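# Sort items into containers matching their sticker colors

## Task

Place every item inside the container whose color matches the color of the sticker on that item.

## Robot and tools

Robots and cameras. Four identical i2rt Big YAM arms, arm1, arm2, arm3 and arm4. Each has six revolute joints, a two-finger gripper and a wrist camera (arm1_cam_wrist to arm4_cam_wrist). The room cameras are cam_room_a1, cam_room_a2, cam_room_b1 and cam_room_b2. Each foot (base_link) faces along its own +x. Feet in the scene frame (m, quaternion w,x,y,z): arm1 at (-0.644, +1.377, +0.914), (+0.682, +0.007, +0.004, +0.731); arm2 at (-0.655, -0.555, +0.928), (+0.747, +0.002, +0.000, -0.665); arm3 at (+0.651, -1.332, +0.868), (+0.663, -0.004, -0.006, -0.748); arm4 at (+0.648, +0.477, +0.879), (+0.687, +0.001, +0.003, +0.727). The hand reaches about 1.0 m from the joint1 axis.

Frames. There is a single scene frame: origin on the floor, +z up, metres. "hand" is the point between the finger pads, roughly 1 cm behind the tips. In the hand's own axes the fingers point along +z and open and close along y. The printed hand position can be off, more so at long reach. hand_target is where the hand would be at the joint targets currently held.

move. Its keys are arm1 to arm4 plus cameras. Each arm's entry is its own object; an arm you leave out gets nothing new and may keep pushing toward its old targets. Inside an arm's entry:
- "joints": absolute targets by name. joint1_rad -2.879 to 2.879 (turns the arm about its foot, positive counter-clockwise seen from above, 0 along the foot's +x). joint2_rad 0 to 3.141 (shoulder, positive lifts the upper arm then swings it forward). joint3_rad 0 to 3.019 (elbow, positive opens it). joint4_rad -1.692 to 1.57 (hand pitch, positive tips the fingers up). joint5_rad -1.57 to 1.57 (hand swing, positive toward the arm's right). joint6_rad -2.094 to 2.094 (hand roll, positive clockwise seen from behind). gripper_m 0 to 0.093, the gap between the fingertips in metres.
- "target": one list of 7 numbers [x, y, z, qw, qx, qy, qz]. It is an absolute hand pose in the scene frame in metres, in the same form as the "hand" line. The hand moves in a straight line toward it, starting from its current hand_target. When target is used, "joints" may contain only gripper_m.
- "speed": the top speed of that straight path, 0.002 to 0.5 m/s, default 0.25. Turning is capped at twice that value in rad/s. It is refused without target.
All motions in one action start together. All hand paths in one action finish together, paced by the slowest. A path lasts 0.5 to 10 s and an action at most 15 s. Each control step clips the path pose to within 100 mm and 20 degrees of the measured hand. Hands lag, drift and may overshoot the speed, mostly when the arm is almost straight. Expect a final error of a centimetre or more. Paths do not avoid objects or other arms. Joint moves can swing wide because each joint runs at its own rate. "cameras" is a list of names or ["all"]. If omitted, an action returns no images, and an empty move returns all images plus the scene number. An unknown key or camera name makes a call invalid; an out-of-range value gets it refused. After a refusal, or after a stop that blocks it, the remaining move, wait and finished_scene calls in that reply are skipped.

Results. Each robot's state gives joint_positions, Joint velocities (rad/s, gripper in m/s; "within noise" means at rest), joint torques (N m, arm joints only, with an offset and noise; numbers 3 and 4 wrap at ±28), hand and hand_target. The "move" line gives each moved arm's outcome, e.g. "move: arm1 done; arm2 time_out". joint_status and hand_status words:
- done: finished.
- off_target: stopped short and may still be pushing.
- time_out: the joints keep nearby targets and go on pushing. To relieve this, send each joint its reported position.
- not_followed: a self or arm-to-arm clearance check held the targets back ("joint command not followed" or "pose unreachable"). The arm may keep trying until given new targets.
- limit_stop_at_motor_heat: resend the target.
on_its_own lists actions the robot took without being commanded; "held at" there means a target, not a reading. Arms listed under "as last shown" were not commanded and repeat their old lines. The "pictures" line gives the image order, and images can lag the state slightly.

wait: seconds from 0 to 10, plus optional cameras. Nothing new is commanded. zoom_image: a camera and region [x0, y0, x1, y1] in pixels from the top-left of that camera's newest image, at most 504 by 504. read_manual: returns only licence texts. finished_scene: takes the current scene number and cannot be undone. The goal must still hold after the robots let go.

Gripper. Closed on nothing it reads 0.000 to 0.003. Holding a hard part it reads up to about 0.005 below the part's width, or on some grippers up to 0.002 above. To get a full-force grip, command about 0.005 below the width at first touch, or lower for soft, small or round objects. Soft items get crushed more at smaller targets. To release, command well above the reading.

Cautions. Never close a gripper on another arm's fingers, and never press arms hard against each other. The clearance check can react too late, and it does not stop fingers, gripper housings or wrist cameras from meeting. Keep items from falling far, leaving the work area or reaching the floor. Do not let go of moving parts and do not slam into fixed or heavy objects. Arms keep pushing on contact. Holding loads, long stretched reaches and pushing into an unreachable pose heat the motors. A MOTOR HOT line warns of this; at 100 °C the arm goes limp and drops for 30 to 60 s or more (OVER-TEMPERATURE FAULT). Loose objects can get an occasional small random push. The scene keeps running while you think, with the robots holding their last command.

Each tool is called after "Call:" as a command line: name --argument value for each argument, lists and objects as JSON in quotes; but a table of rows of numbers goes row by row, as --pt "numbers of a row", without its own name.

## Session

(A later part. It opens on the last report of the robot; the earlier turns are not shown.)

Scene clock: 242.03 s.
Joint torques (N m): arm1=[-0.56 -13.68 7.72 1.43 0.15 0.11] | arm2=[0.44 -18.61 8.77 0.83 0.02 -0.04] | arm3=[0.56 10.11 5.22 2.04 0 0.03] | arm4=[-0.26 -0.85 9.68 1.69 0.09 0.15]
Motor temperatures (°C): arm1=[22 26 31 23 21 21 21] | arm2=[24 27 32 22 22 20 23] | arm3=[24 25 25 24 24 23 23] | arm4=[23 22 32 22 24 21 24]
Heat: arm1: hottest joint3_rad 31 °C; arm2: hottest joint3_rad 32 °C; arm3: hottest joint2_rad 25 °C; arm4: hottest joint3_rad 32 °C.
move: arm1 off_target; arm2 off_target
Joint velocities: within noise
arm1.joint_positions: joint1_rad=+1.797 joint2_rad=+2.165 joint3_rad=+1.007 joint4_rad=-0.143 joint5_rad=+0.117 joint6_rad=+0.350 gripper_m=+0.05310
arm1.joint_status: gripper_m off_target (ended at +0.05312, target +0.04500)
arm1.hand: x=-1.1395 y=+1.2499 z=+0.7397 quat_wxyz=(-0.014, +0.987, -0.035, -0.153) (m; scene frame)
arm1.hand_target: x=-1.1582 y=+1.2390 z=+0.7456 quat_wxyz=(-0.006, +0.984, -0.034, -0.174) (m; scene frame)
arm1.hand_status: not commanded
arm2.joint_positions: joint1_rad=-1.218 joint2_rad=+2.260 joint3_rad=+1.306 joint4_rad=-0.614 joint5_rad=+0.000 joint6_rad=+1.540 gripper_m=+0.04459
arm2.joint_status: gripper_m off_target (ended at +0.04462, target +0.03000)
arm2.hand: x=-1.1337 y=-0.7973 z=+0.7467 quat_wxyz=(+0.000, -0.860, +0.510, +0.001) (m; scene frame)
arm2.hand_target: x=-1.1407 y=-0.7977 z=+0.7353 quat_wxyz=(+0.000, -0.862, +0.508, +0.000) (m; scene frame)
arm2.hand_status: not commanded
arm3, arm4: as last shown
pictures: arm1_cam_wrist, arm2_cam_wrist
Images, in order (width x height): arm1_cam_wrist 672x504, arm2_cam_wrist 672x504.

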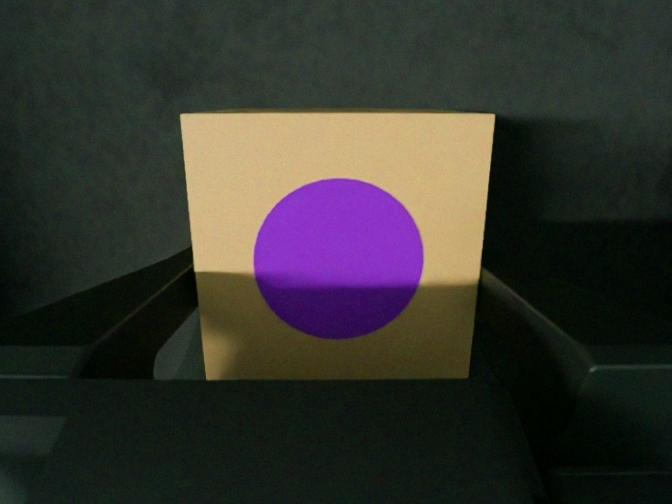

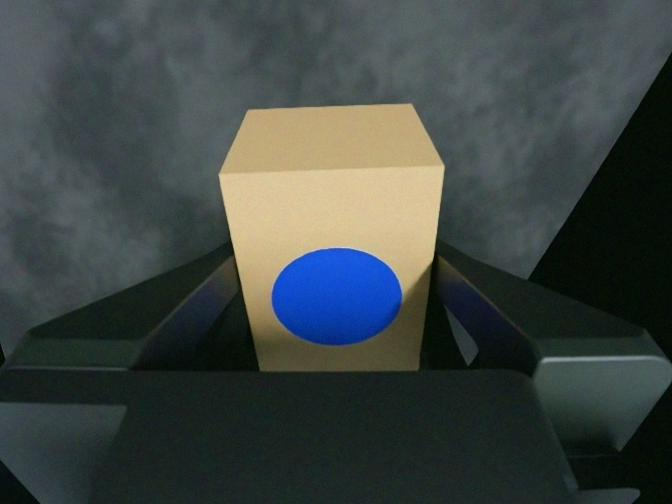

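Call:
move --arm1 '{"target":[-1.10,1.24,1.1,-0.006,0.9844,-0.0344,-0.1739]}' --arm2 '{"target":[-1.11,-0.78,1.1,0,0.8616,-0.5075,0],"joints":{"gripper_m":0.036}}'

Call:
move --arm1 '{"joints":{"joint2_rad":0.53,"joint3_rad":1.4,"joint4_rad":-1.6,"joint5_rad":0,"joint6_rad":0}}' --arm2 '{"joints":{"joint2_rad":0.53,"joint3_rad":1.4,"joint4_rad":-1.6,"joint5_rad":0,"joint6_rad":0}}' --cameras '["arm1_cam_wrist","arm2_cam_wrist"]'

Scene clock: 258.43 s.
Joint torques (N m): arm1=[-0.26 -9.82 14.91 0.72 0.23 0.08] | arm2=[0.03 -16.91 14.12 0.06 0.03 -0.08] | arm3=[0.5 10.05 5.24 2.03 0 0.02] | arm4=[0.32 -1.03 9.63 1.74 0.11 0.17]
Motor temperatures (°C): arm1=[22 26 31 23 21 21 22] | arm2=[24 27 31 22 22 20 23] | arm3=[24 25 25 24 24 23 23] | arm4=[23 22 32 22 24 21 24]
Heat: arm1: hottest joint3_rad 31 °C; arm2: hottest joint3_rad 31 °C; arm3: hottest joint2_rad 25 °C; arm4: hottest joint3_rad 32 °C.
move: arm1 off_target; arm2 off_target
Joint velocities: within noise
arm1.joint_positions: joint1_rad=+1.829 joint2_rad=+1.428 joint3_rad=+1.108 joint4_rad=-0.983 joint5_rad=+0.126 joint6_rad=+0.379 gripper_m=+0.05310
arm1.joint_status: not commanded
arm1.hand: x=-1.0868 y=+1.2495 z=+1.0776 quat_wxyz=(-0.014, +0.987, -0.034, -0.154) (m; scene frame)
arm1.hand_target: x=-1.0990 y=+1.2403 z=+1.0999 quat_wxyz=(-0.006, +0.984, -0.034, -0.174) (m; scene frame)
arm1.hand_status: off_target (0.028 m and 2.5 deg from the pose sent, 0.362 m and 2.5 deg at the start)
arm2.joint_positions: joint1_rad=-1.220 joint2_rad=+1.675 joint3_rad=+1.434 joint4_rad=-1.350 joint5_rad=+0.000 joint6_rad=+1.538 gripper_m=+0.04459
arm2.joint_status: gripper_m off_target (ended at +0.04460, target +0.03600)
arm2.hand: x=-1.0972 y=-0.7785 z=+1.0878 quat_wxyz=(+0.010, -0.860, +0.510, -0.005) (m; scene frame)
arm2.hand_target: x=-1.1095 y=-0.7797 z=+1.0999 quat_wxyz=(+0.000, -0.862, +0.508, +0.000) (m; scene frame)
arm2.hand_status: off_target (0.018 m and 1.3 deg from the pose sent, 0.355 m and 0.3 deg at the start)
arm3, arm4: as last shown
pictures: none

Scene clock: 260.03 s.
Joint torques (N m): arm1=[-0.85 6.89 9.44 1.5 -0.01 -0.07] | arm2=[0.03 2.26 9.16 1.88 -0.02 -0.09] | arm3=[0.62 10.05 5.23 2.04 0 0.03] | arm4=[0.32 -0.56 9.7 1.83 0.1 0.14]
Motor temperatures (°C): arm1=[22 26 31 23 21 21 22] | arm2=[24 27 31 22 22 20 24] | arm3=[24 25 25 24 24 23 23] | arm4=[23 22 32 22 24 21 24]
Heat: arm1: hottest joint3_rad 31 °C; arm2: hottest joint3_rad 31 °C; arm3: hottest joint2_rad 25 °C; arm4: hottest joint3_rad 32 °C.
move: arm1 done; arm2 done
Joint velocities: within noise
arm1.joint_positions: joint1_rad=+1.830 joint2_rad=+0.520 joint3_rad=+1.385 joint4_rad=-1.594 joint5_rad=+0.002 joint6_rad=+0.008 gripper_m=+0.05310
arm1.joint_status: all done
arm1.hand: x=-0.7871 y=+1.3252 z=+1.4195 quat_wxyz=(+0.065, +0.898, +0.146, -0.410) (m; scene frame)
arm1.hand_target: x=-0.7873 y=+1.3233 z=+1.4235 quat_wxyz=(+0.066, +0.897, +0.154, -0.409) (m; scene frame)
arm1.hand_status: not commanded
arm2.joint_positions: joint1_rad=-1.220 joint2_rad=+0.534 joint3_rad=+1.397 joint4_rad=-1.591 joint5_rad=+0.000 joint6_rad=+0.015 gripper_m=+0.04448
arm2.joint_status: all done
arm2.hand: x=-0.8027 y=-0.6304 z=+1.4345 quat_wxyz=(-0.096, -0.890, -0.205, +0.396) (m; scene frame)
arm2.hand_target: x=-0.8002 y=-0.6275 z=+1.4349 quat_wxyz=(-0.092, -0.889, -0.208, +0.396) (m; scene frame)
arm2.hand_status: not commanded
arm3, arm4: as last shown
pictures: arm1_cam_wrist, arm2_cam_wrist
Images, in order (width x height): arm1_cam_wrist 672x504, arm2_cam_wrist 672x504.

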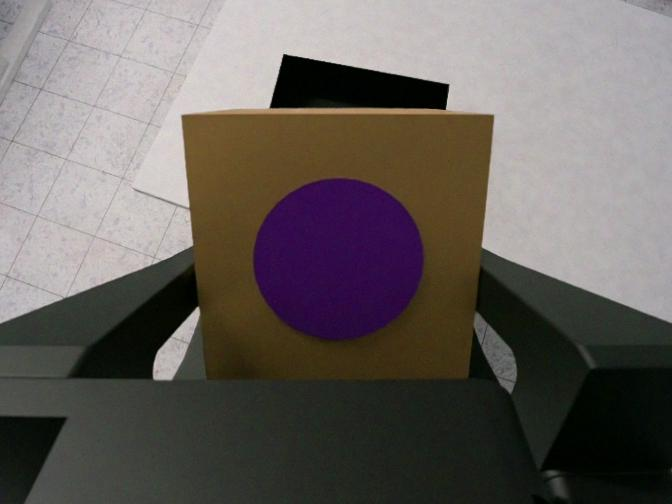

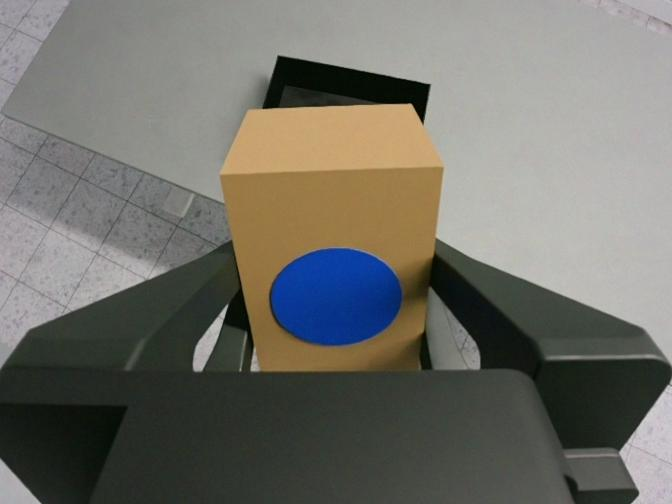

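Call:
move --arm1 '{"joints":{"joint1_rad":-2.24}}' --arm2 '{"joints":{"joint1_rad":2.15}}' --cameras '["arm1_cam_wrist","arm2_cam_wrist"]'

Scene clock: 265.67 s.
Joint torques (N m): arm1=[-1.85 6.42 9.46 1.5 -0.07 -0.02] | arm2=[1.14 2.32 9.09 1.91 0.02 -0.06] | arm3=[0.62 10.05 5.26 2.06 0.01 0.02] | arm4=[0.67 -0.67 9.63 1.78 0.1 0.15]
Motor temperatures (°C): arm1=[22 26 31 23 21 21 22] | arm2=[24 27 31 22 22 20 24] | arm3=[24 25 25 24 24 23 23] | arm4=[23 22 32 22 24 21 24]
Heat: arm1: hottest joint3_rad 31 °C; arm2: hottest joint3_rad 31 °C; arm3: hottest joint2_rad 25 °C; arm4: hottest joint3_rad 32 °C.
move: arm1 done; arm2 done
Joint velocities: within noise
arm1.joint_positions: joint1_rad=-2.233 joint2_rad=+0.520 joint3_rad=+1.385 joint4_rad=-1.594 joint5_rad=+0.002 joint6_rad=+0.006 gripper_m=+0.05320
arm1.joint_status: all done
arm1.hand: x=-0.5040 y=+1.2862 z=+1.4149 quat_wxyz=(-0.384, -0.269, -0.875, +0.120) (m; scene frame)
arm1.hand_target: x=-0.5037 y=+1.2850 z=+1.4190 quat_wxyz=(-0.383, -0.269, -0.875, +0.122) (m; scene frame)
arm1.hand_status: not commanded
arm2.joint_positions: joint1_rad=+2.145 joint2_rad=+0.534 joint3_rad=+1.397 joint4_rad=-1.591 joint5_rad=-0.001 joint6_rad=+0.012 gripper_m=+0.04426
arm2.joint_status: all done
arm2.hand: x=-0.5294 y=-0.4526 z=+1.4356 quat_wxyz=(-0.385, +0.303, -0.860, -0.142) (m; scene frame)
arm2.hand_target: x=-0.5326 y=-0.4543 z=+1.4359 quat_wxyz=(-0.385, +0.311, -0.857, -0.140) (m; scene frame)
arm2.hand_status: not commanded
arm3.joint_positions: joint1_rad=-1.442 joint2_rad=+0.276 joint3_rad=+1.523 joint4_rad=-0.816 joint5_rad=+0.000 joint6_rad=-0.008 gripper_m=+0.09399
arm3.joint_status: not commanded
arm3.hand: x=+0.6271 y=-1.3209 z=+1.6319 quat_wxyz=(-0.004, -0.540, +0.001, +0.842) (m; scene frame)
arm3.hand_target: x=+0.6333 y=-1.3206 z=+1.6398 quat_wxyz=(-0.004, -0.529, +0.006, +0.849) (m; scene frame)
arm3.hand_status: not commanded
arm4: as last shown
pictures: arm1_cam_wrist, arm2_cam_wrist
Images, in order (width x height): arm1_cam_wrist 672x504, arm2_cam_wrist 672x504.

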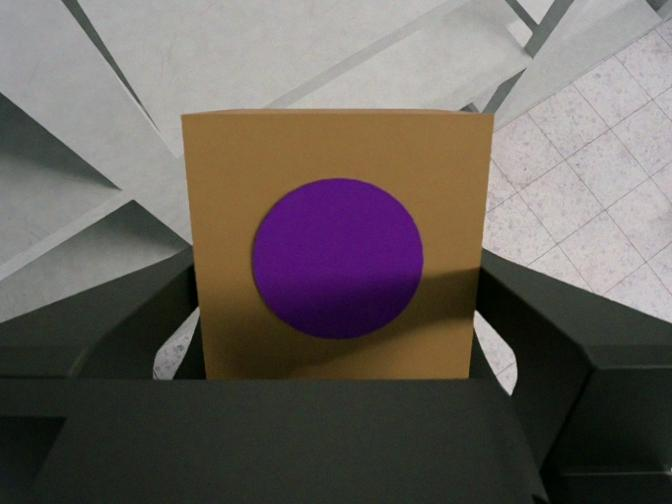

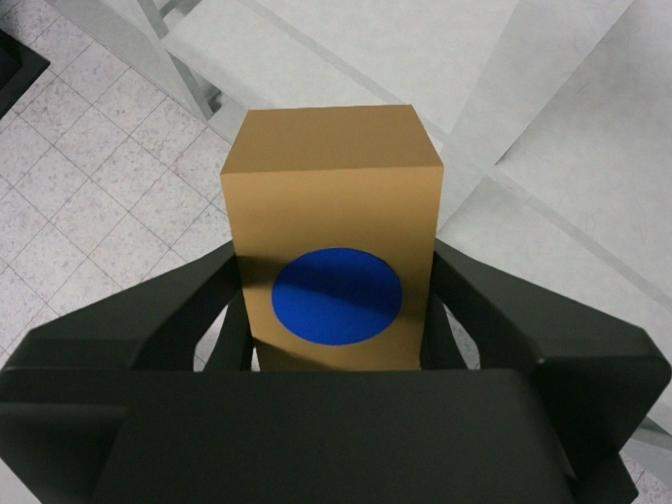

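Call:
move --arm1 '{"target":[-0.348,1.172,1.25,0.166,0.2945,0.9397,-0.052]}' --arm2 '{"target":[-0.38,-0.323,1.25,-0.243,0.331,-0.907,-0.089]}' --cameras '["arm1_cam_wrist","arm2_cam_wrist","cam_room_b2","cam_room_b1"]'

Scene clock: 274.37 s.
Joint torques (N m): arm1=[-2.73 -5.25 12.51 1.46 -0.04 -0.04] | arm2=[1.55 -7 11.41 2.48 0.08 -0.01] | arm3=[0.56 9.99 5.24 2.06 0.01 0.04] | arm4=[0.32 -0.79 9.77 1.65 0.1 0.15]
Motor temperatures (°C): arm1=[22 26 31 23 21 21 22] | arm2=[24 27 31 22 22 20 24] | arm3=[24 25 25 24 24 23 23] | arm4=[23 22 32 22 24 21 24]
Heat: arm1: hottest joint3_rad 31 °C; arm2: hottest joint3_rad 31 °C; arm3: hottest joint2_rad 25 °C; arm4: hottest joint3_rad 32 °C.
move: arm1 off_target; arm2 done
Joint velocities: within noise
arm1.joint_positions: joint1_rad=-2.245 joint2_rad=+1.068 joint3_rad=+1.242 joint4_rad=-1.433 joint5_rad=-0.008 joint6_rad=+0.001 gripper_m=+0.05320
arm1.joint_status: not commanded
arm1.hand: x=-0.3495 y=+1.1774 z=+1.2338 quat_wxyz=(-0.141, -0.294, -0.944, +0.043) (m; scene frame)
arm1.hand_target: x=-0.3483 y=+1.1723 z=+1.2501 quat_wxyz=(-0.166, -0.295, -0.940, +0.052) (m; scene frame)
arm1.hand_status: off_target (0.017 m and 3.1 deg from the pose sent, 0.254 m and 27.4 deg at the start)
arm2.joint_positions: joint1_rad=+2.149 joint2_rad=+0.966 joint3_rad=+1.113 joint4_rad=-1.216 joint5_rad=+0.001 joint6_rad=+0.012 gripper_m=+0.04426
arm2.joint_status: not commanded
arm2.hand: x=-0.3793 y=-0.3266 z=+1.2487 quat_wxyz=(-0.235, +0.324, -0.912, -0.087) (m; scene frame)
arm2.hand_target: x=-0.3800 y=-0.3231 z=+1.2501 quat_wxyz=(-0.243, +0.331, -0.907, -0.089) (m; scene frame)
arm2.hand_status: done (0.004 m and 1.4 deg from the pose sent, 0.271 m and 18.5 deg at the start)
arm3: as last shown
arm4.joint_positions: joint1_rad=+0.903 joint2_rad=+0.509 joint3_rad=+0.499 joint4_rad=+0.483 joint5_rad=-0.004 joint6_rad=+0.041 gripper_m=+0.09402
arm4.joint_status: not commanded
arm4.hand: x=+0.3820 y=+0.6667 z=+1.3629 quat_wxyz=(-0.238, +0.494, -0.168, -0.820) (m; scene frame)
arm4.hand_target: x=+0.3872 y=+0.6645 z=+1.3704 quat_wxyz=(-0.236, +0.481, -0.168, -0.828) (m; scene frame)
arm4.hand_status: not commanded
pictures: arm1_cam_wrist, arm2_cam_wrist, cam_room_b1, cam_room_b2
Images, in order (width x height): arm1_cam_wrist 672x504, arm2_cam_wrist 672x504, cam_room_b1 672x504, cam_room_b2 672x504.

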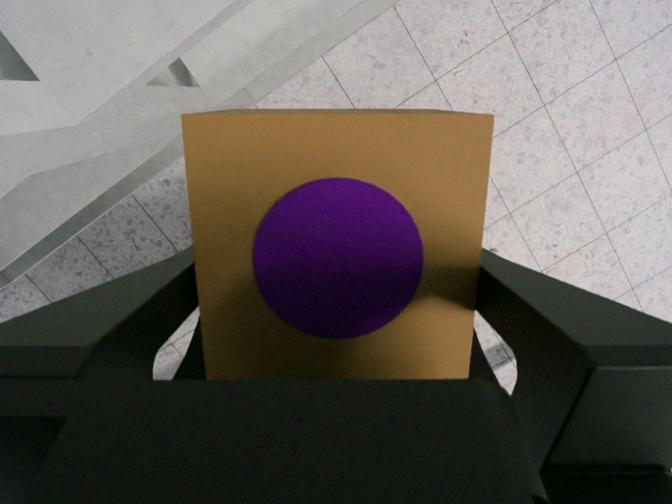

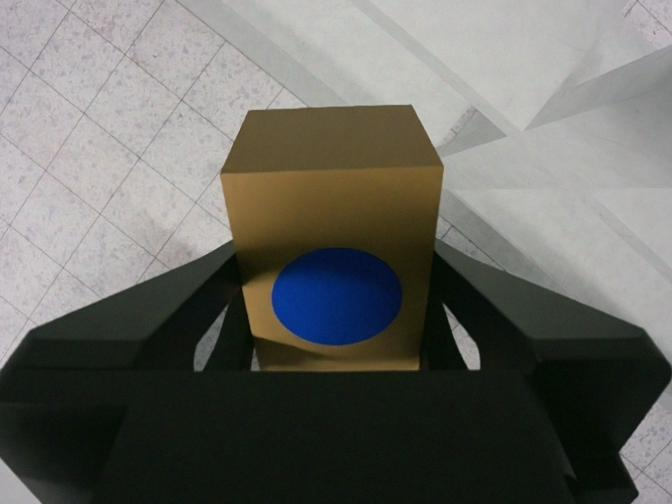

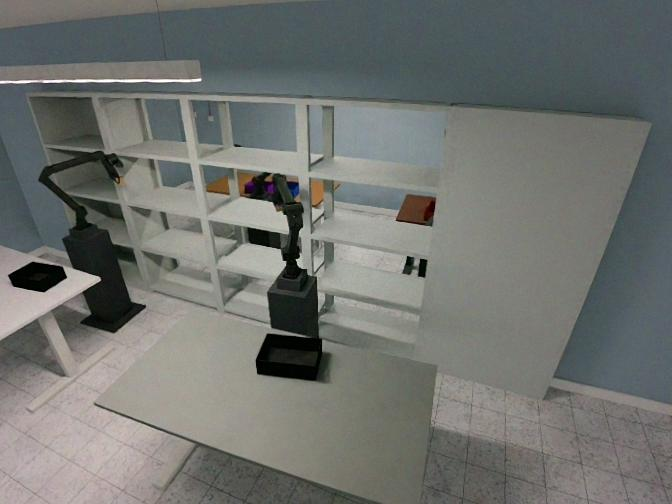

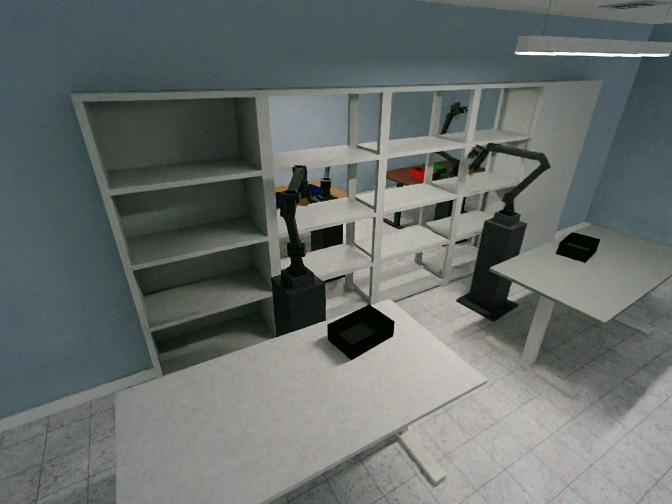

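Call:
zoom_image --camera "cam_room_b1" --region '[170, 110, 410, 290]'

Call:
zoom_image --camera "cam_room_b2" --region '[200, 110, 440, 290]'

Call:
move --cameras '["arm4_cam_wrist"]'

Scaled by 2.100.

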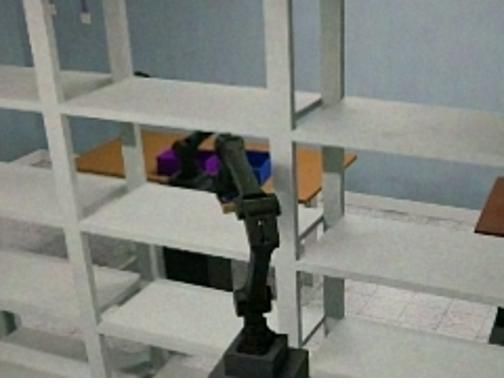

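Scaled by 2.100.

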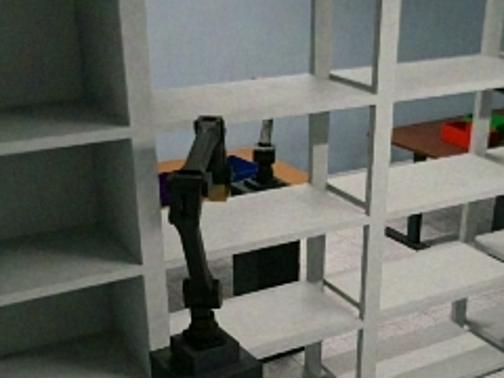

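Scene clock: 278.07 s.
Joint torques (N m): arm1=[-2.37 -5.42 12.62 1.54 0.01 -0.07] | arm2=[1.61 -7.18 11.41 2.51 0.08 -0.01] | arm3=[0.73 10.23 5.24 2.04 0.01 0.02] | arm4=[1.32 -0.67 9.69 1.7 0.11 0.15]
Motor temperatures (°C): arm1=[22 26 31 23 21 21 22] | arm2=[24 27 32 22 22 20 24] | arm3=[24 25 25 24 24 23 23] | arm4=[23 22 33 22 24 21 24]
Heat: arm1: hottest joint3_rad 31 °C; arm2: hottest joint3_rad 32 °C; arm3: hottest joint2_rad 25 °C; arm4: hottest joint3_rad 33 °C.
Joint velocities: within noise
arm1.joint_positions: joint1_rad=-2.245 joint2_rad=+1.068 joint3_rad=+1.242 joint4_rad=-1.433 joint5_rad=-0.008 joint6_rad=+0.001 gripper_m=+0.05320
arm1.joint_status: not commanded
arm1.hand: x=-0.3495 y=+1.1774 z=+1.2338 quat_wxyz=(-0.141, -0.294, -0.944, +0.043) (m; scene frame)
arm1.hand_target: x=-0.3483 y=+1.1723 z=+1.2501 quat_wxyz=(-0.166, -0.295, -0.940, +0.052) (m; scene frame)
arm1.hand_status: off_target (0.017 m and 3.1 deg from the pose sent, 0.254 m and 27.4 deg at the start)
arm2.joint_positions: joint1_rad=+2.149 joint2_rad=+0.966 joint3_rad=+1.113 joint4_rad=-1.216 joint5_rad=+0.001 joint6_rad=+0.012 gripper_m=+0.04426
arm2.joint_status: not commanded
arm2.hand: x=-0.3793 y=-0.3266 z=+1.2487 quat_wxyz=(-0.235, +0.324, -0.912, -0.087) (m; scene frame)
arm2.hand_target: x=-0.3800 y=-0.3231 z=+1.2501 quat_wxyz=(-0.243, +0.331, -0.907, -0.089) (m; scene frame)
arm2.hand_status: done (0.004 m and 1.4 deg from the pose sent, 0.271 m and 18.5 deg at the start)
arm3.joint_positions: joint1_rad=-1.442 joint2_rad=+0.276 joint3_rad=+1.523 joint4_rad=-0.816 joint5_rad=+0.000 joint6_rad=-0.008 gripper_m=+0.09399
arm3.joint_status: not commanded
arm3.hand: x=+0.6271 y=-1.3209 z=+1.6319 quat_wxyz=(-0.004, -0.540, +0.001, +0.842) (m; scene frame)
arm3.hand_target: x=+0.6333 y=-1.3206 z=+1.6398 quat_wxyz=(-0.004, -0.529, +0.006, +0.849) (m; scene frame)
arm3.hand_status: not commanded
arm4.joint_positions: joint1_rad=+0.903 joint2_rad=+0.509 joint3_rad=+0.499 joint4_rad=+0.483 joint5_rad=-0.004 joint6_rad=+0.041 gripper_m=+0.09402
arm4.joint_status: not commanded
arm4.hand: x=+0.3820 y=+0.6667 z=+1.3629 quat_wxyz=(-0.238, +0.494, -0.168, -0.820) (m; scene frame)
arm4.hand_target: x=+0.3872 y=+0.6645 z=+1.3704 quat_wxyz=(-0.236, +0.481, -0.168, -0.828) (m; scene frame)
arm4.hand_status: not commanded
pictures: arm4_cam_wrist
Images, in order (width x height): arm4_cam_wrist 672x504.

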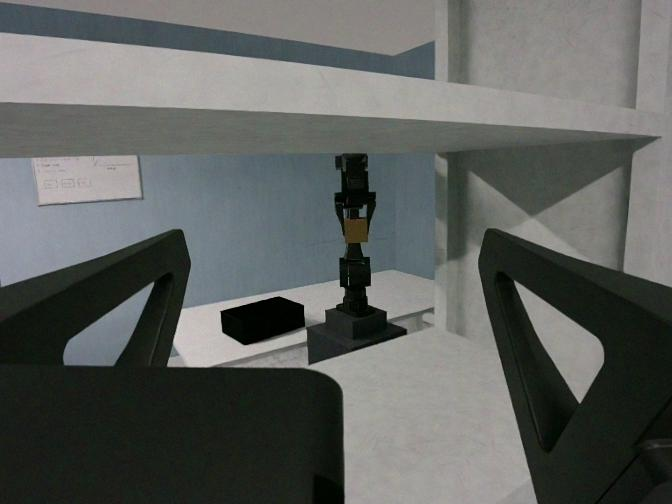

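Call:
move --arm1 '{"target":[-0.348,1.172,1.135,0.166,0.2945,0.9397,-0.052],"speed":0.15}' --arm2 '{"target":[-0.38,-0.323,1.14,-0.243,0.331,-0.907,-0.089],"speed":0.15}'

Call:
move --arm1 '{"target":[-0.07,0.981,1.135,0.166,0.2945,0.9397,-0.052],"speed":0.15}' --arm2 '{"target":[-0.12,-0.105,1.14,-0.243,0.331,-0.907,-0.089],"speed":0.15}' --cameras '["arm1_cam_wrist","arm2_cam_wrist","arm4_cam_wrist","cam_room_b1"]'

Scene clock: 294.97 s.
Joint torques (N m): arm1=[-2.9 -4.54 11.92 1.72 -0.04 0.01] | arm2=[1.55 -6.89 11.26 2.54 0.08 -0.01] | arm3=[0.56 10.11 5.24 2.07 0.01 0.02] | arm4=[0.38 -1.44 9.73 1.74 0.11 0.15]
Motor temperatures (°C): arm1=[22 26 32 23 21 21 22] | arm2=[24 26 32 22 22 20 24] | arm3=[24 25 25 24 24 23 23] | arm4=[23 21 33 22 24 21 24]
Heat: arm1: hottest joint3_rad 32 °C; arm2: hottest joint3_rad 32 °C; arm3: hottest joint2_rad 25 °C; arm4: hottest joint3_rad 33 °C.
move: arm1 off_target; arm2 done
Joint velocities: within noise
arm1.joint_positions: joint1_rad=-2.245 joint2_rad=+1.051 joint3_rad=+0.939 joint4_rad=-1.139 joint5_rad=-0.008 joint6_rad=+0.001 gripper_m=+0.05320
arm1.joint_status: not commanded
arm1.hand: x=-0.3519 y=+1.1782 z=+1.1239 quat_wxyz=(-0.146, -0.294, -0.944, +0.045) (m; scene frame)
arm1.hand_target: x=-0.3482 y=+1.1722 z=+1.1351 quat_wxyz=(-0.166, -0.295, -0.940, +0.052) (m; scene frame)
arm1.hand_status: off_target (0.013 m and 2.5 deg from the pose sent, 0.099 m and 3.1 deg at the start)
arm2.joint_positions: joint1_rad=+2.149 joint2_rad=+0.959 joint3_rad=+0.824 joint4_rad=-0.929 joint5_rad=+0.001 joint6_rad=+0.012 gripper_m=+0.04426
arm2.joint_status: not commanded
arm2.hand: x=-0.3796 y=-0.3267 z=+1.1407 quat_wxyz=(-0.237, +0.324, -0.912, -0.088) (m; scene frame)
arm2.hand_target: x=-0.3800 y=-0.3231 z=+1.1401 quat_wxyz=(-0.243, +0.331, -0.907, -0.089) (m; scene frame)
arm2.hand_status: done (0.004 m and 1.3 deg from the pose sent, 0.109 m and 1.4 deg at the start)
arm3, arm4: as last shown
pictures: none

Scene clock: 297.87 s.
Joint torques (N m): arm1=[-1.73 -17.14 17.37 0.57 0.04 0.07] | arm2=[1.08 -18.9 17.31 1.25 0 -0.05] | arm3=[0.67 10.23 5.26 2.1 0.01 0.02] | arm4=[0.5 -0.91 9.58 1.7 0.11 0.14]
Motor temperatures (°C): arm1=[22 26 32 23 21 21 22] | arm2=[24 26 33 22 22 20 24] | arm3=[24 25 25 24 24 23 23] | arm4=[23 21 33 22 24 21 24]
Heat: arm1: hottest joint3_rad 32 °C; arm2: hottest joint3_rad 33 °C; arm3: hottest joint2_rad 25 °C; arm4: hottest joint3_rad 33 °C.
move: arm1 off_target; arm2 off_target
Joint velocities: within noise
arm1.joint_positions: joint1_rad=-2.245 joint2_rad=+1.935 joint3_rad=+1.880 joint4_rad=-1.204 joint5_rad=-0.008 joint6_rad=+0.001 gripper_m=+0.05320
arm1.joint_status: not commanded
arm1.hand: x=-0.0831 y=+0.9919 z=+1.1072 quat_wxyz=(-0.141, -0.294, -0.944, +0.043) (m; scene frame)
arm1.hand_target: x=-0.0714 y=+0.9821 z=+1.1352 quat_wxyz=(-0.167, -0.294, -0.940, +0.052) (m; scene frame)
arm1.hand_status: off_target (0.033 m and 3.0 deg from the pose sent, 0.344 m and 2.5 deg at the start)
arm2.joint_positions: joint1_rad=+2.149 joint2_rad=+1.837 joint3_rad=+1.670 joint4_rad=-0.909 joint5_rad=+0.001 joint6_rad=+0.012 gripper_m=+0.04426
arm2.joint_status: not commanded
arm2.hand: x=-0.1317 y=-0.1200 z=+1.1268 quat_wxyz=(-0.231, +0.324, -0.913, -0.086) (m; scene frame)
arm2.hand_target: x=-0.1210 y=-0.1058 z=+1.1401 quat_wxyz=(-0.244, +0.331, -0.907, -0.089) (m; scene frame)
arm2.hand_status: off_target (0.023 m and 1.7 deg from the pose sent, 0.341 m and 1.3 deg at the start)
arm3, arm4: as last shown
pictures: arm1_cam_wrist, arm2_cam_wrist, arm4_cam_wrist, cam_room_b1
Images, in order (width x height): arm1_cam_wrist 672x504, arm2_cam_wrist 672x504, arm4_cam_wrist 672x504, cam_room_b1 672x504.

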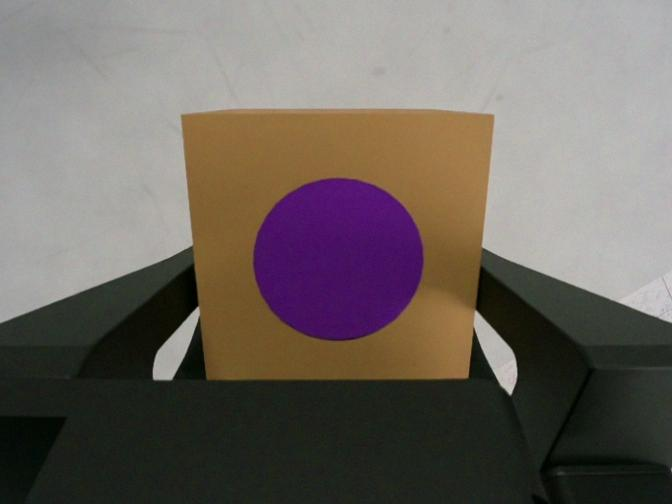

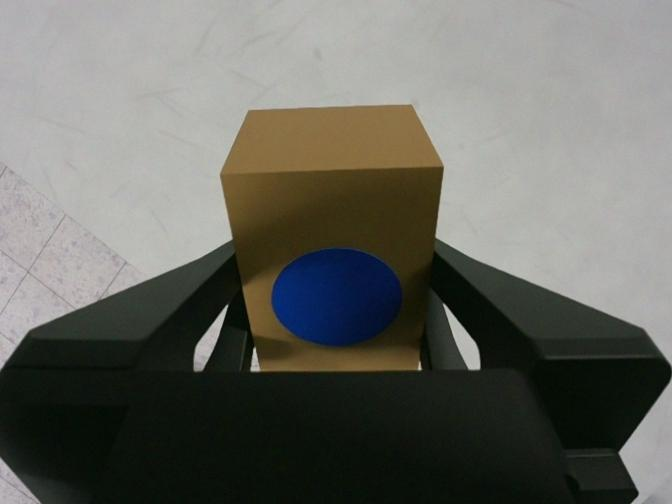

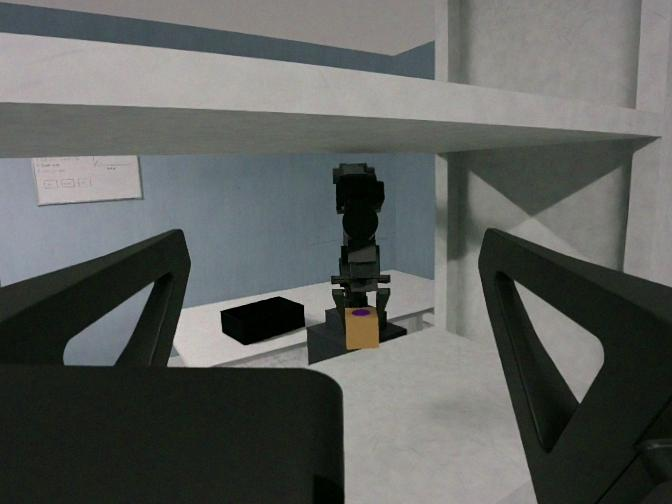

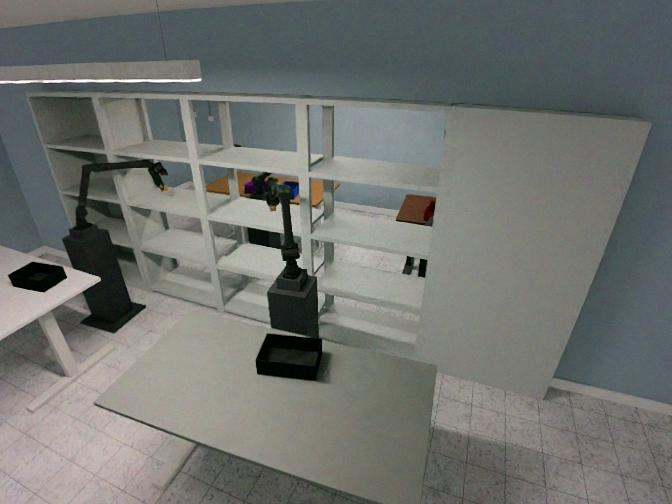

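Call:
move --arm1 '{"target":[0.005,0.925,1.135,0.166,0.2945,0.9397,-0.052],"speed":0.15}' --arm2 '{"target":[-0.01,-0.01,1.14,-0.243,0.331,-0.907,-0.089],"speed":0.15}' --cameras '["arm1_cam_wrist","arm2_cam_wrist","arm4_cam_wrist"]'

Scene clock: 303.50 s.
Joint torques (N m): arm1=[-1.96 -21.36 17.06 0.77 0.03 0.01] | arm2=[1.2 -24.64 17.25 1.31 0.05 -0.03] | arm3=[0.62 10.11 5.23 2.06 0.01 0.03] | arm4=[0.5 -0.67 9.68 1.76 0.11 0.15]
Motor temperatures (°C): arm1=[22 26 33 23 21 21 22] | arm2=[24 27 34 22 22 20 24] | arm3=[24 25 25 24 24 23 23] | arm4=[23 21 33 22 24 21 24]
Heat: arm1: hottest joint3_rad 33 °C; arm2: hottest joint3_rad 34 °C; arm3: hottest joint2_rad 25 °C; arm4: hottest joint3_rad 33 °C.
move: arm1 off_target; arm2 off_target
Joint velocities: within noise
arm1.joint_positions: joint1_rad=-2.245 joint2_rad=+2.306 joint3_rad=+2.520 joint4_rad=-1.465 joint5_rad=-0.008 joint6_rad=+0.001 gripper_m=+0.05320
arm1.joint_status: not commanded
arm1.hand: x=-0.0007 y=+0.9349 z=+1.1142 quat_wxyz=(-0.146, -0.294, -0.944, +0.045) (m; scene frame)
arm1.hand_target: x=+0.0039 y=+0.9259 z=+1.1348 quat_wxyz=(-0.167, -0.294, -0.939, +0.052) (m; scene frame)
arm1.hand_status: off_target (0.024 m and 2.5 deg from the pose sent, 0.114 m and 3.1 deg at the start)
arm2.joint_positions: joint1_rad=+2.149 joint2_rad=+2.369 joint3_rad=+2.586 joint4_rad=-1.275 joint5_rad=+0.001 joint6_rad=+0.012 gripper_m=+0.04426
arm2.joint_status: not commanded
arm2.hand: x=-0.0138 y=-0.0216 z=+1.1434 quat_wxyz=(-0.240, +0.323, -0.911, -0.089) (m; scene frame)
arm2.hand_target: x=-0.0108 y=-0.0107 z=+1.1398 quat_wxyz=(-0.245, +0.331, -0.907, -0.090) (m; scene frame)
arm2.hand_status: off_target (0.013 m and 1.1 deg from the pose sent, 0.165 m and 1.7 deg at the start)
arm3, arm4: as last shown
pictures: arm1_cam_wrist, arm2_cam_wrist, arm4_cam_wrist
Images, in order (width x height): arm1_cam_wrist 672x504, arm2_cam_wrist 672x504, arm4_cam_wrist 672x504.

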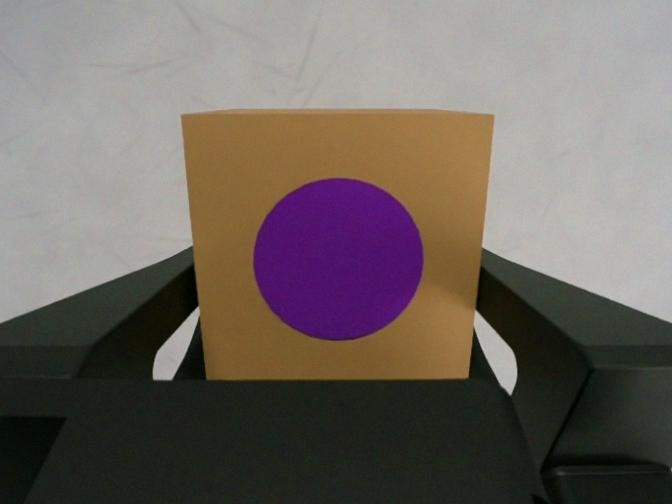

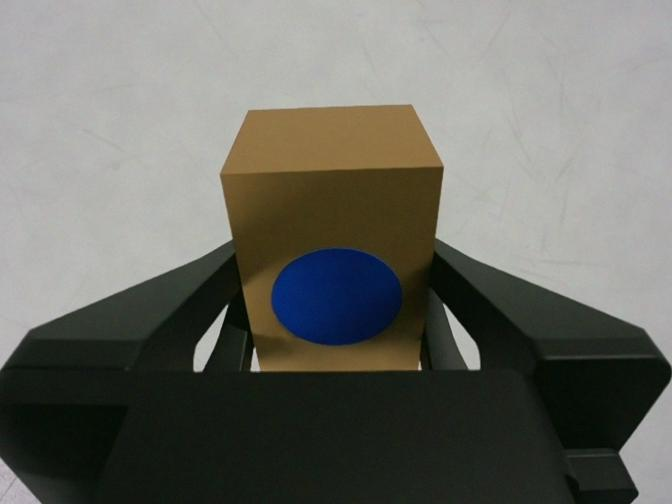

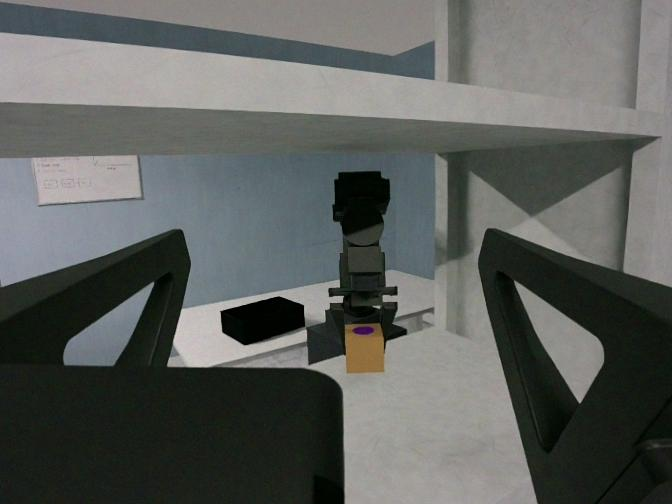

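Call:
move --arm1 '{"target":[0.005,0.925,1.105,0.166,0.2945,0.9397,-0.052],"speed":0.08}' --arm2 '{"target":[-0.01,-0.01,1.105,-0.243,0.331,-0.907,-0.089],"speed":0.08}' --cameras '["arm4_cam_wrist"]'

Call:
move --arm1 '{"target":[0.005,0.925,1.09,0.166,0.2945,0.9397,-0.052],"speed":0.08}' --arm2 '{"target":[-0.01,-0.01,1.09,-0.243,0.331,-0.907,-0.089],"speed":0.08}' --cameras '["arm4_cam_wrist"]'

Scene clock: 309.37 s.
Joint torques (N m): arm1=[-2.84 -24 11.73 1.78 0.06 0.03] | arm2=[1.32 -27.63 11.41 2.51 0.03 -0.03] | arm3=[0.67 10.11 5.23 2.06 0 0.02] | arm4=[0.56 -0.79 9.68 1.73 0.12 0.15]
Motor temperatures (°C): arm1=[22 26 33 23 21 21 22] | arm2=[24 27 34 22 22 20 24] | arm3=[24 25 25 24 24 23 23] | arm4=[23 21 33 22 24 21 24]
Heat: arm1: hottest joint3_rad 33 °C; arm2: hottest joint3_rad 34 °C; arm3: hottest joint2_rad 25 °C; arm4: hottest joint3_rad 33 °C.
move: arm1 off_target; arm2 off_target
Joint velocities: within noise
arm1.joint_positions: joint1_rad=-2.245 joint2_rad=+2.306 joint3_rad=+2.451 joint4_rad=-1.394 joint5_rad=-0.008 joint6_rad=+0.001 gripper_m=+0.05320
arm1.joint_status: not commanded
arm1.hand: x=+0.0032 y=+0.9320 z=+1.0884 quat_wxyz=(-0.147, -0.294, -0.943, +0.045) (m; scene frame)
arm1.hand_target: x=+0.0047 y=+0.9253 z=+1.1050 quat_wxyz=(-0.166, -0.295, -0.940, +0.052) (m; scene frame)
arm1.hand_status: off_target (0.018 m and 2.4 deg from the pose sent, 0.015 m and 2.5 deg at the start)
arm2.joint_positions: joint1_rad=+2.149 joint2_rad=+2.369 joint3_rad=+2.507 joint4_rad=-1.191 joint5_rad=+0.001 joint6_rad=+0.012 gripper_m=+0.04426
arm2.joint_status: not commanded
arm2.hand: x=-0.0088 y=-0.0174 z=+1.1147 quat_wxyz=(-0.242, +0.323, -0.910, -0.090) (m; scene frame)
arm2.hand_target: x=-0.0102 y=-0.0102 z=+1.1050 quat_wxyz=(-0.243, +0.331, -0.907, -0.089) (m; scene frame)
arm2.hand_status: off_target (0.012 m and 1.0 deg from the pose sent, 0.040 m and 1.1 deg at the start)
arm3, arm4: as last shown
pictures: arm4_cam_wrist
Images, in order (width x height): arm4_cam_wrist 672x504.

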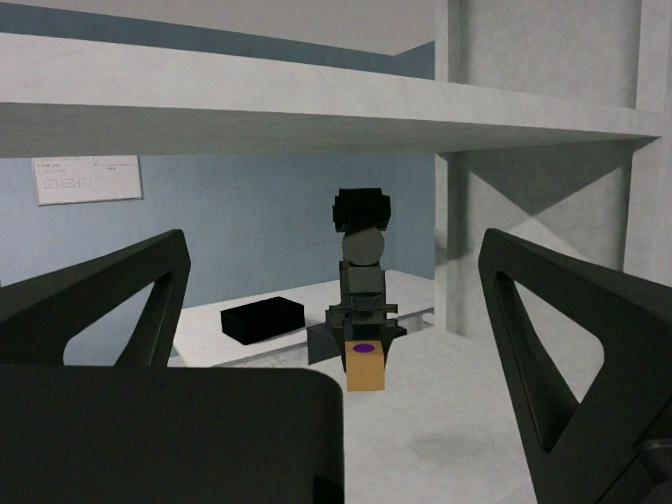

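Scene clock: 310.37 s.
Joint torques (N m): arm1=[-2.02 -24.29 11.47 1.66 0.04 0.03] | arm2=[1.38 -28.51 11 2.55 0.04 -0.03] | arm3=[0.44 10.11 5.22 2.09 0.01 0.02] | arm4=[0.67 -1.14 9.59 1.78 0.12 0.15]
Motor temperatures (°C): arm1=[22 26 33 23 21 21 22] | arm2=[24 28 34 22 22 20 24] | arm3=[24 25 25 24 24 23 23] | arm4=[23 21 33 22 24 21 24]
Heat: arm1: hottest joint3_rad 33 °C; arm2: hottest joint3_rad 34 °C; arm3: hottest joint2_rad 25 °C; arm4: hottest joint3_rad 33 °C.
move: arm1 off_target; arm2 done
Joint velocities: within noise
arm1.joint_positions: joint1_rad=-2.245 joint2_rad=+2.306 joint3_rad=+2.396 joint4_rad=-1.345 joint5_rad=-0.008 joint6_rad=+0.001 gripper_m=+0.05320
arm1.joint_status: not commanded
arm1.hand: x=+0.0035 y=+0.9317 z=+1.0668 quat_wxyz=(-0.143, -0.294, -0.944, +0.044) (m; scene frame)
arm1.hand_target: x=+0.0047 y=+0.9253 z=+1.0900 quat_wxyz=(-0.166, -0.295, -0.940, +0.052) (m; scene frame)
arm1.hand_status: off_target (0.024 m and 2.8 deg from the pose sent, 0.007 m and 2.4 deg at the start)
arm2.joint_positions: joint1_rad=+2.149 joint2_rad=+2.369 joint3_rad=+2.460 joint4_rad=-1.146 joint5_rad=+0.001 joint6_rad=+0.012 gripper_m=+0.04426
arm2.joint_status: not commanded
arm2.hand: x=-0.0074 y=-0.0163 z=+1.0965 quat_wxyz=(-0.241, +0.323, -0.911, -0.089) (m; scene frame)
arm2.hand_target: x=-0.0100 y=-0.0101 z=+1.0901 quat_wxyz=(-0.243, +0.331, -0.907, -0.089) (m; scene frame)
arm2.hand_status: done (0.009 m and 1.0 deg from the pose sent, 0.026 m and 1.0 deg at the start)
arm3, arm4: as last shown
pictures: arm4_cam_wrist
Images, in order (width x height): arm4_cam_wrist 672x504.

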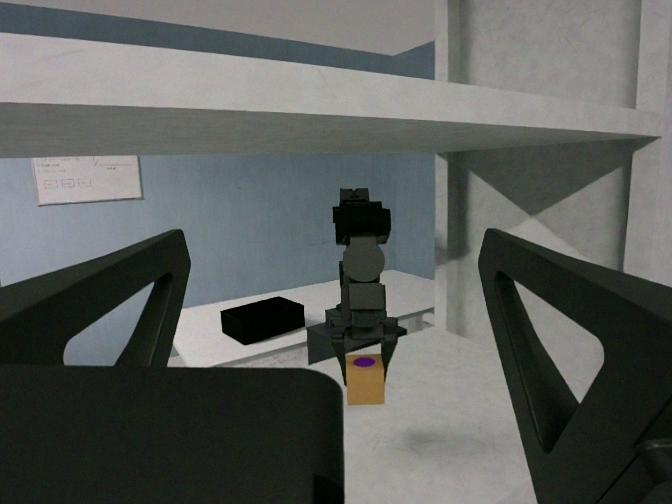

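Call:
move --arm1 '{"target":[0.005,0.925,1.068,0.166,0.2945,0.9397,-0.052],"speed":0.05}' --arm2 '{"target":[-0.01,-0.01,1.065,-0.243,0.331,-0.907,-0.089],"speed":0.05}' --cameras '["arm4_cam_wrist"]'

Call:
move --arm1 '{"target":[0.005,0.925,1.055,0.166,0.2945,0.9397,-0.052],"speed":0.05}' --arm2 '{"target":[-0.01,-0.01,1.05,-0.243,0.331,-0.907,-0.089],"speed":0.05}' --cameras '["arm4_cam_wrist","arm2_cam_wrist"]'

Scene clock: 315.40 s.
Joint torques (N m): arm1=[-2.73 -24.88 11.55 1.65 0.03 0.01] | arm2=[1.26 -29.1 10.99 2.51 0.03 -0.03] | arm3=[0.44 10.11 5.26 2.07 0 0.02] | arm4=[0.67 -0.67 9.7 1.69 0.1 0.16]
Motor temperatures (°C): arm1=[22 27 33 23 21 21 22] | arm2=[24 28 34 22 22 20 24] | arm3=[24 25 25 24 24 23 23] | arm4=[23 21 33 22 24 21 24]
Heat: arm1: hottest joint3_rad 33 °C; arm2: hottest joint3_rad 34 °C; arm3: hottest joint2_rad 25 °C; arm4: hottest joint3_rad 33 °C.
move: arm1 off_target; arm2 done
Joint velocities: within noise
arm1.joint_positions: joint1_rad=-2.245 joint2_rad=+2.306 joint3_rad=+2.323 joint4_rad=-1.281 joint5_rad=-0.008 joint6_rad=+0.001 gripper_m=+0.05320
arm1.joint_status: not commanded
arm1.hand: x=+0.0026 y=+0.9320 z=+1.0385 quat_wxyz=(-0.139, -0.294, -0.945, +0.043) (m; scene frame)
arm1.hand_target: x=+0.0045 y=+0.9255 z=+1.0678 quat_wxyz=(-0.166, -0.295, -0.940, +0.052) (m; scene frame)
arm1.hand_status: off_target (0.030 m and 3.3 deg from the pose sent, 0.007 m and 2.8 deg at the start)
arm2.joint_positions: joint1_rad=+2.149 joint2_rad=+2.369 joint3_rad=+2.385 joint4_rad=-1.076 joint5_rad=+0.001 joint6_rad=+0.012 gripper_m=+0.04426
arm2.joint_status: not commanded
arm2.hand: x=-0.0070 y=-0.0159 z=+1.0674 quat_wxyz=(-0.239, +0.324, -0.911, -0.088) (m; scene frame)
arm2.hand_target: x=-0.0100 y=-0.0101 z=+1.0650 quat_wxyz=(-0.243, +0.331, -0.907, -0.089) (m; scene frame)
arm2.hand_status: done (0.007 m and 1.1 deg from the pose sent, 0.032 m and 1.0 deg at the start)
arm3, arm4: as last shown
pictures: arm4_cam_wrist
Images, in order (width x height): arm4_cam_wrist 672x504.

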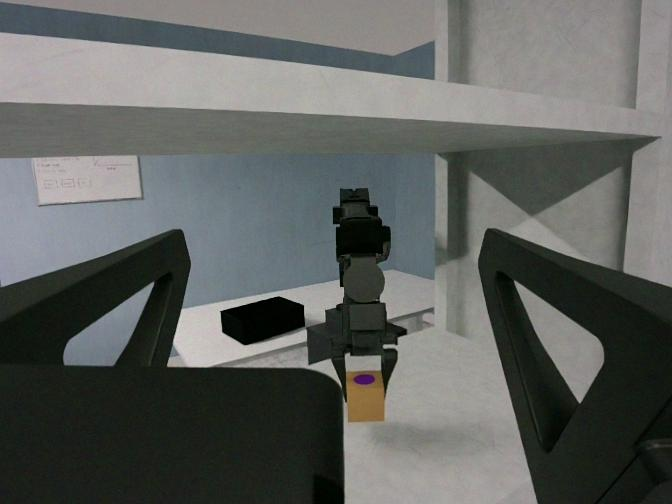

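Scene clock: 316.37 s.
Joint torques (N m): arm1=[-2.78 -25.41 11.29 1.59 0.02 0.06] | arm2=[1.03 -28.86 10.89 2.54 0.04 -0.04] | arm3=[0.73 10.17 5.26 2.04 0 0.02] | arm4=[0.62 -1.03 9.74 1.77 0.12 0.19]
Motor temperatures (°C): arm1=[22 27 33 23 21 21 22] | arm2=[24 28 34 22 22 20 24] | arm3=[24 25 25 24 24 23 23] | arm4=[23 21 33 22 24 21 24]
Heat: arm1: hottest joint3_rad 33 °C; arm2: hottest joint3_rad 34 °C; arm3: hottest joint2_rad 25 °C; arm4: hottest joint3_rad 33 °C.
move: arm1 off_target; arm2 done
Joint velocities: within noise
arm1.joint_positions: joint1_rad=-2.245 joint2_rad=+2.306 joint3_rad=+2.288 joint4_rad=-1.246 joint5_rad=-0.008 joint6_rad=+0.001 gripper_m=+0.05320
arm1.joint_status: not commanded
arm1.hand: x=+0.0023 y=+0.9321 z=+1.0250 quat_wxyz=(-0.139, -0.294, -0.945, +0.043) (m; scene frame)
arm1.hand_target: x=+0.0045 y=+0.9255 z=+1.0548 quat_wxyz=(-0.166, -0.295, -0.940, +0.052) (m; scene frame)
arm1.hand_status: off_target (0.031 m and 3.3 deg from the pose sent, 0.018 m and 3.3 deg at the start)
arm2.joint_positions: joint1_rad=+2.149 joint2_rad=+2.369 joint3_rad=+2.348 joint4_rad=-1.037 joint5_rad=+0.001 joint6_rad=+0.012 gripper_m=+0.04426
arm2.joint_status: not commanded
arm2.hand: x=-0.0068 y=-0.0157 z=+1.0534 quat_wxyz=(-0.240, +0.323, -0.911, -0.089) (m; scene frame)
arm2.hand_target: x=-0.0100 y=-0.0101 z=+1.0501 quat_wxyz=(-0.243, +0.331, -0.907, -0.089) (m; scene frame)
arm2.hand_status: done (0.007 m and 1.1 deg from the pose sent, 0.019 m and 1.1 deg at the start)
arm3, arm4: as last shown
pictures: arm2_cam_wrist, arm4_cam_wrist
Images, in order (width x height): arm2_cam_wrist 672x504, arm4_cam_wrist 672x504.

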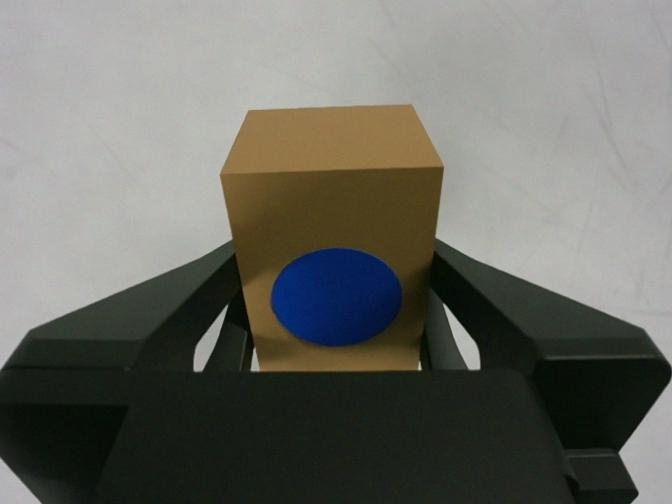

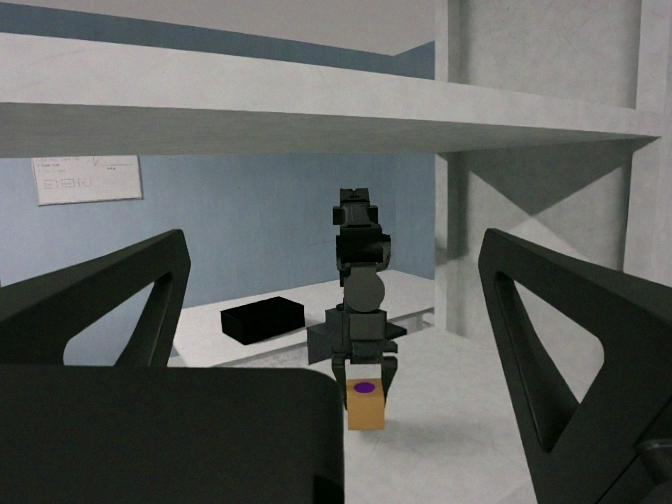

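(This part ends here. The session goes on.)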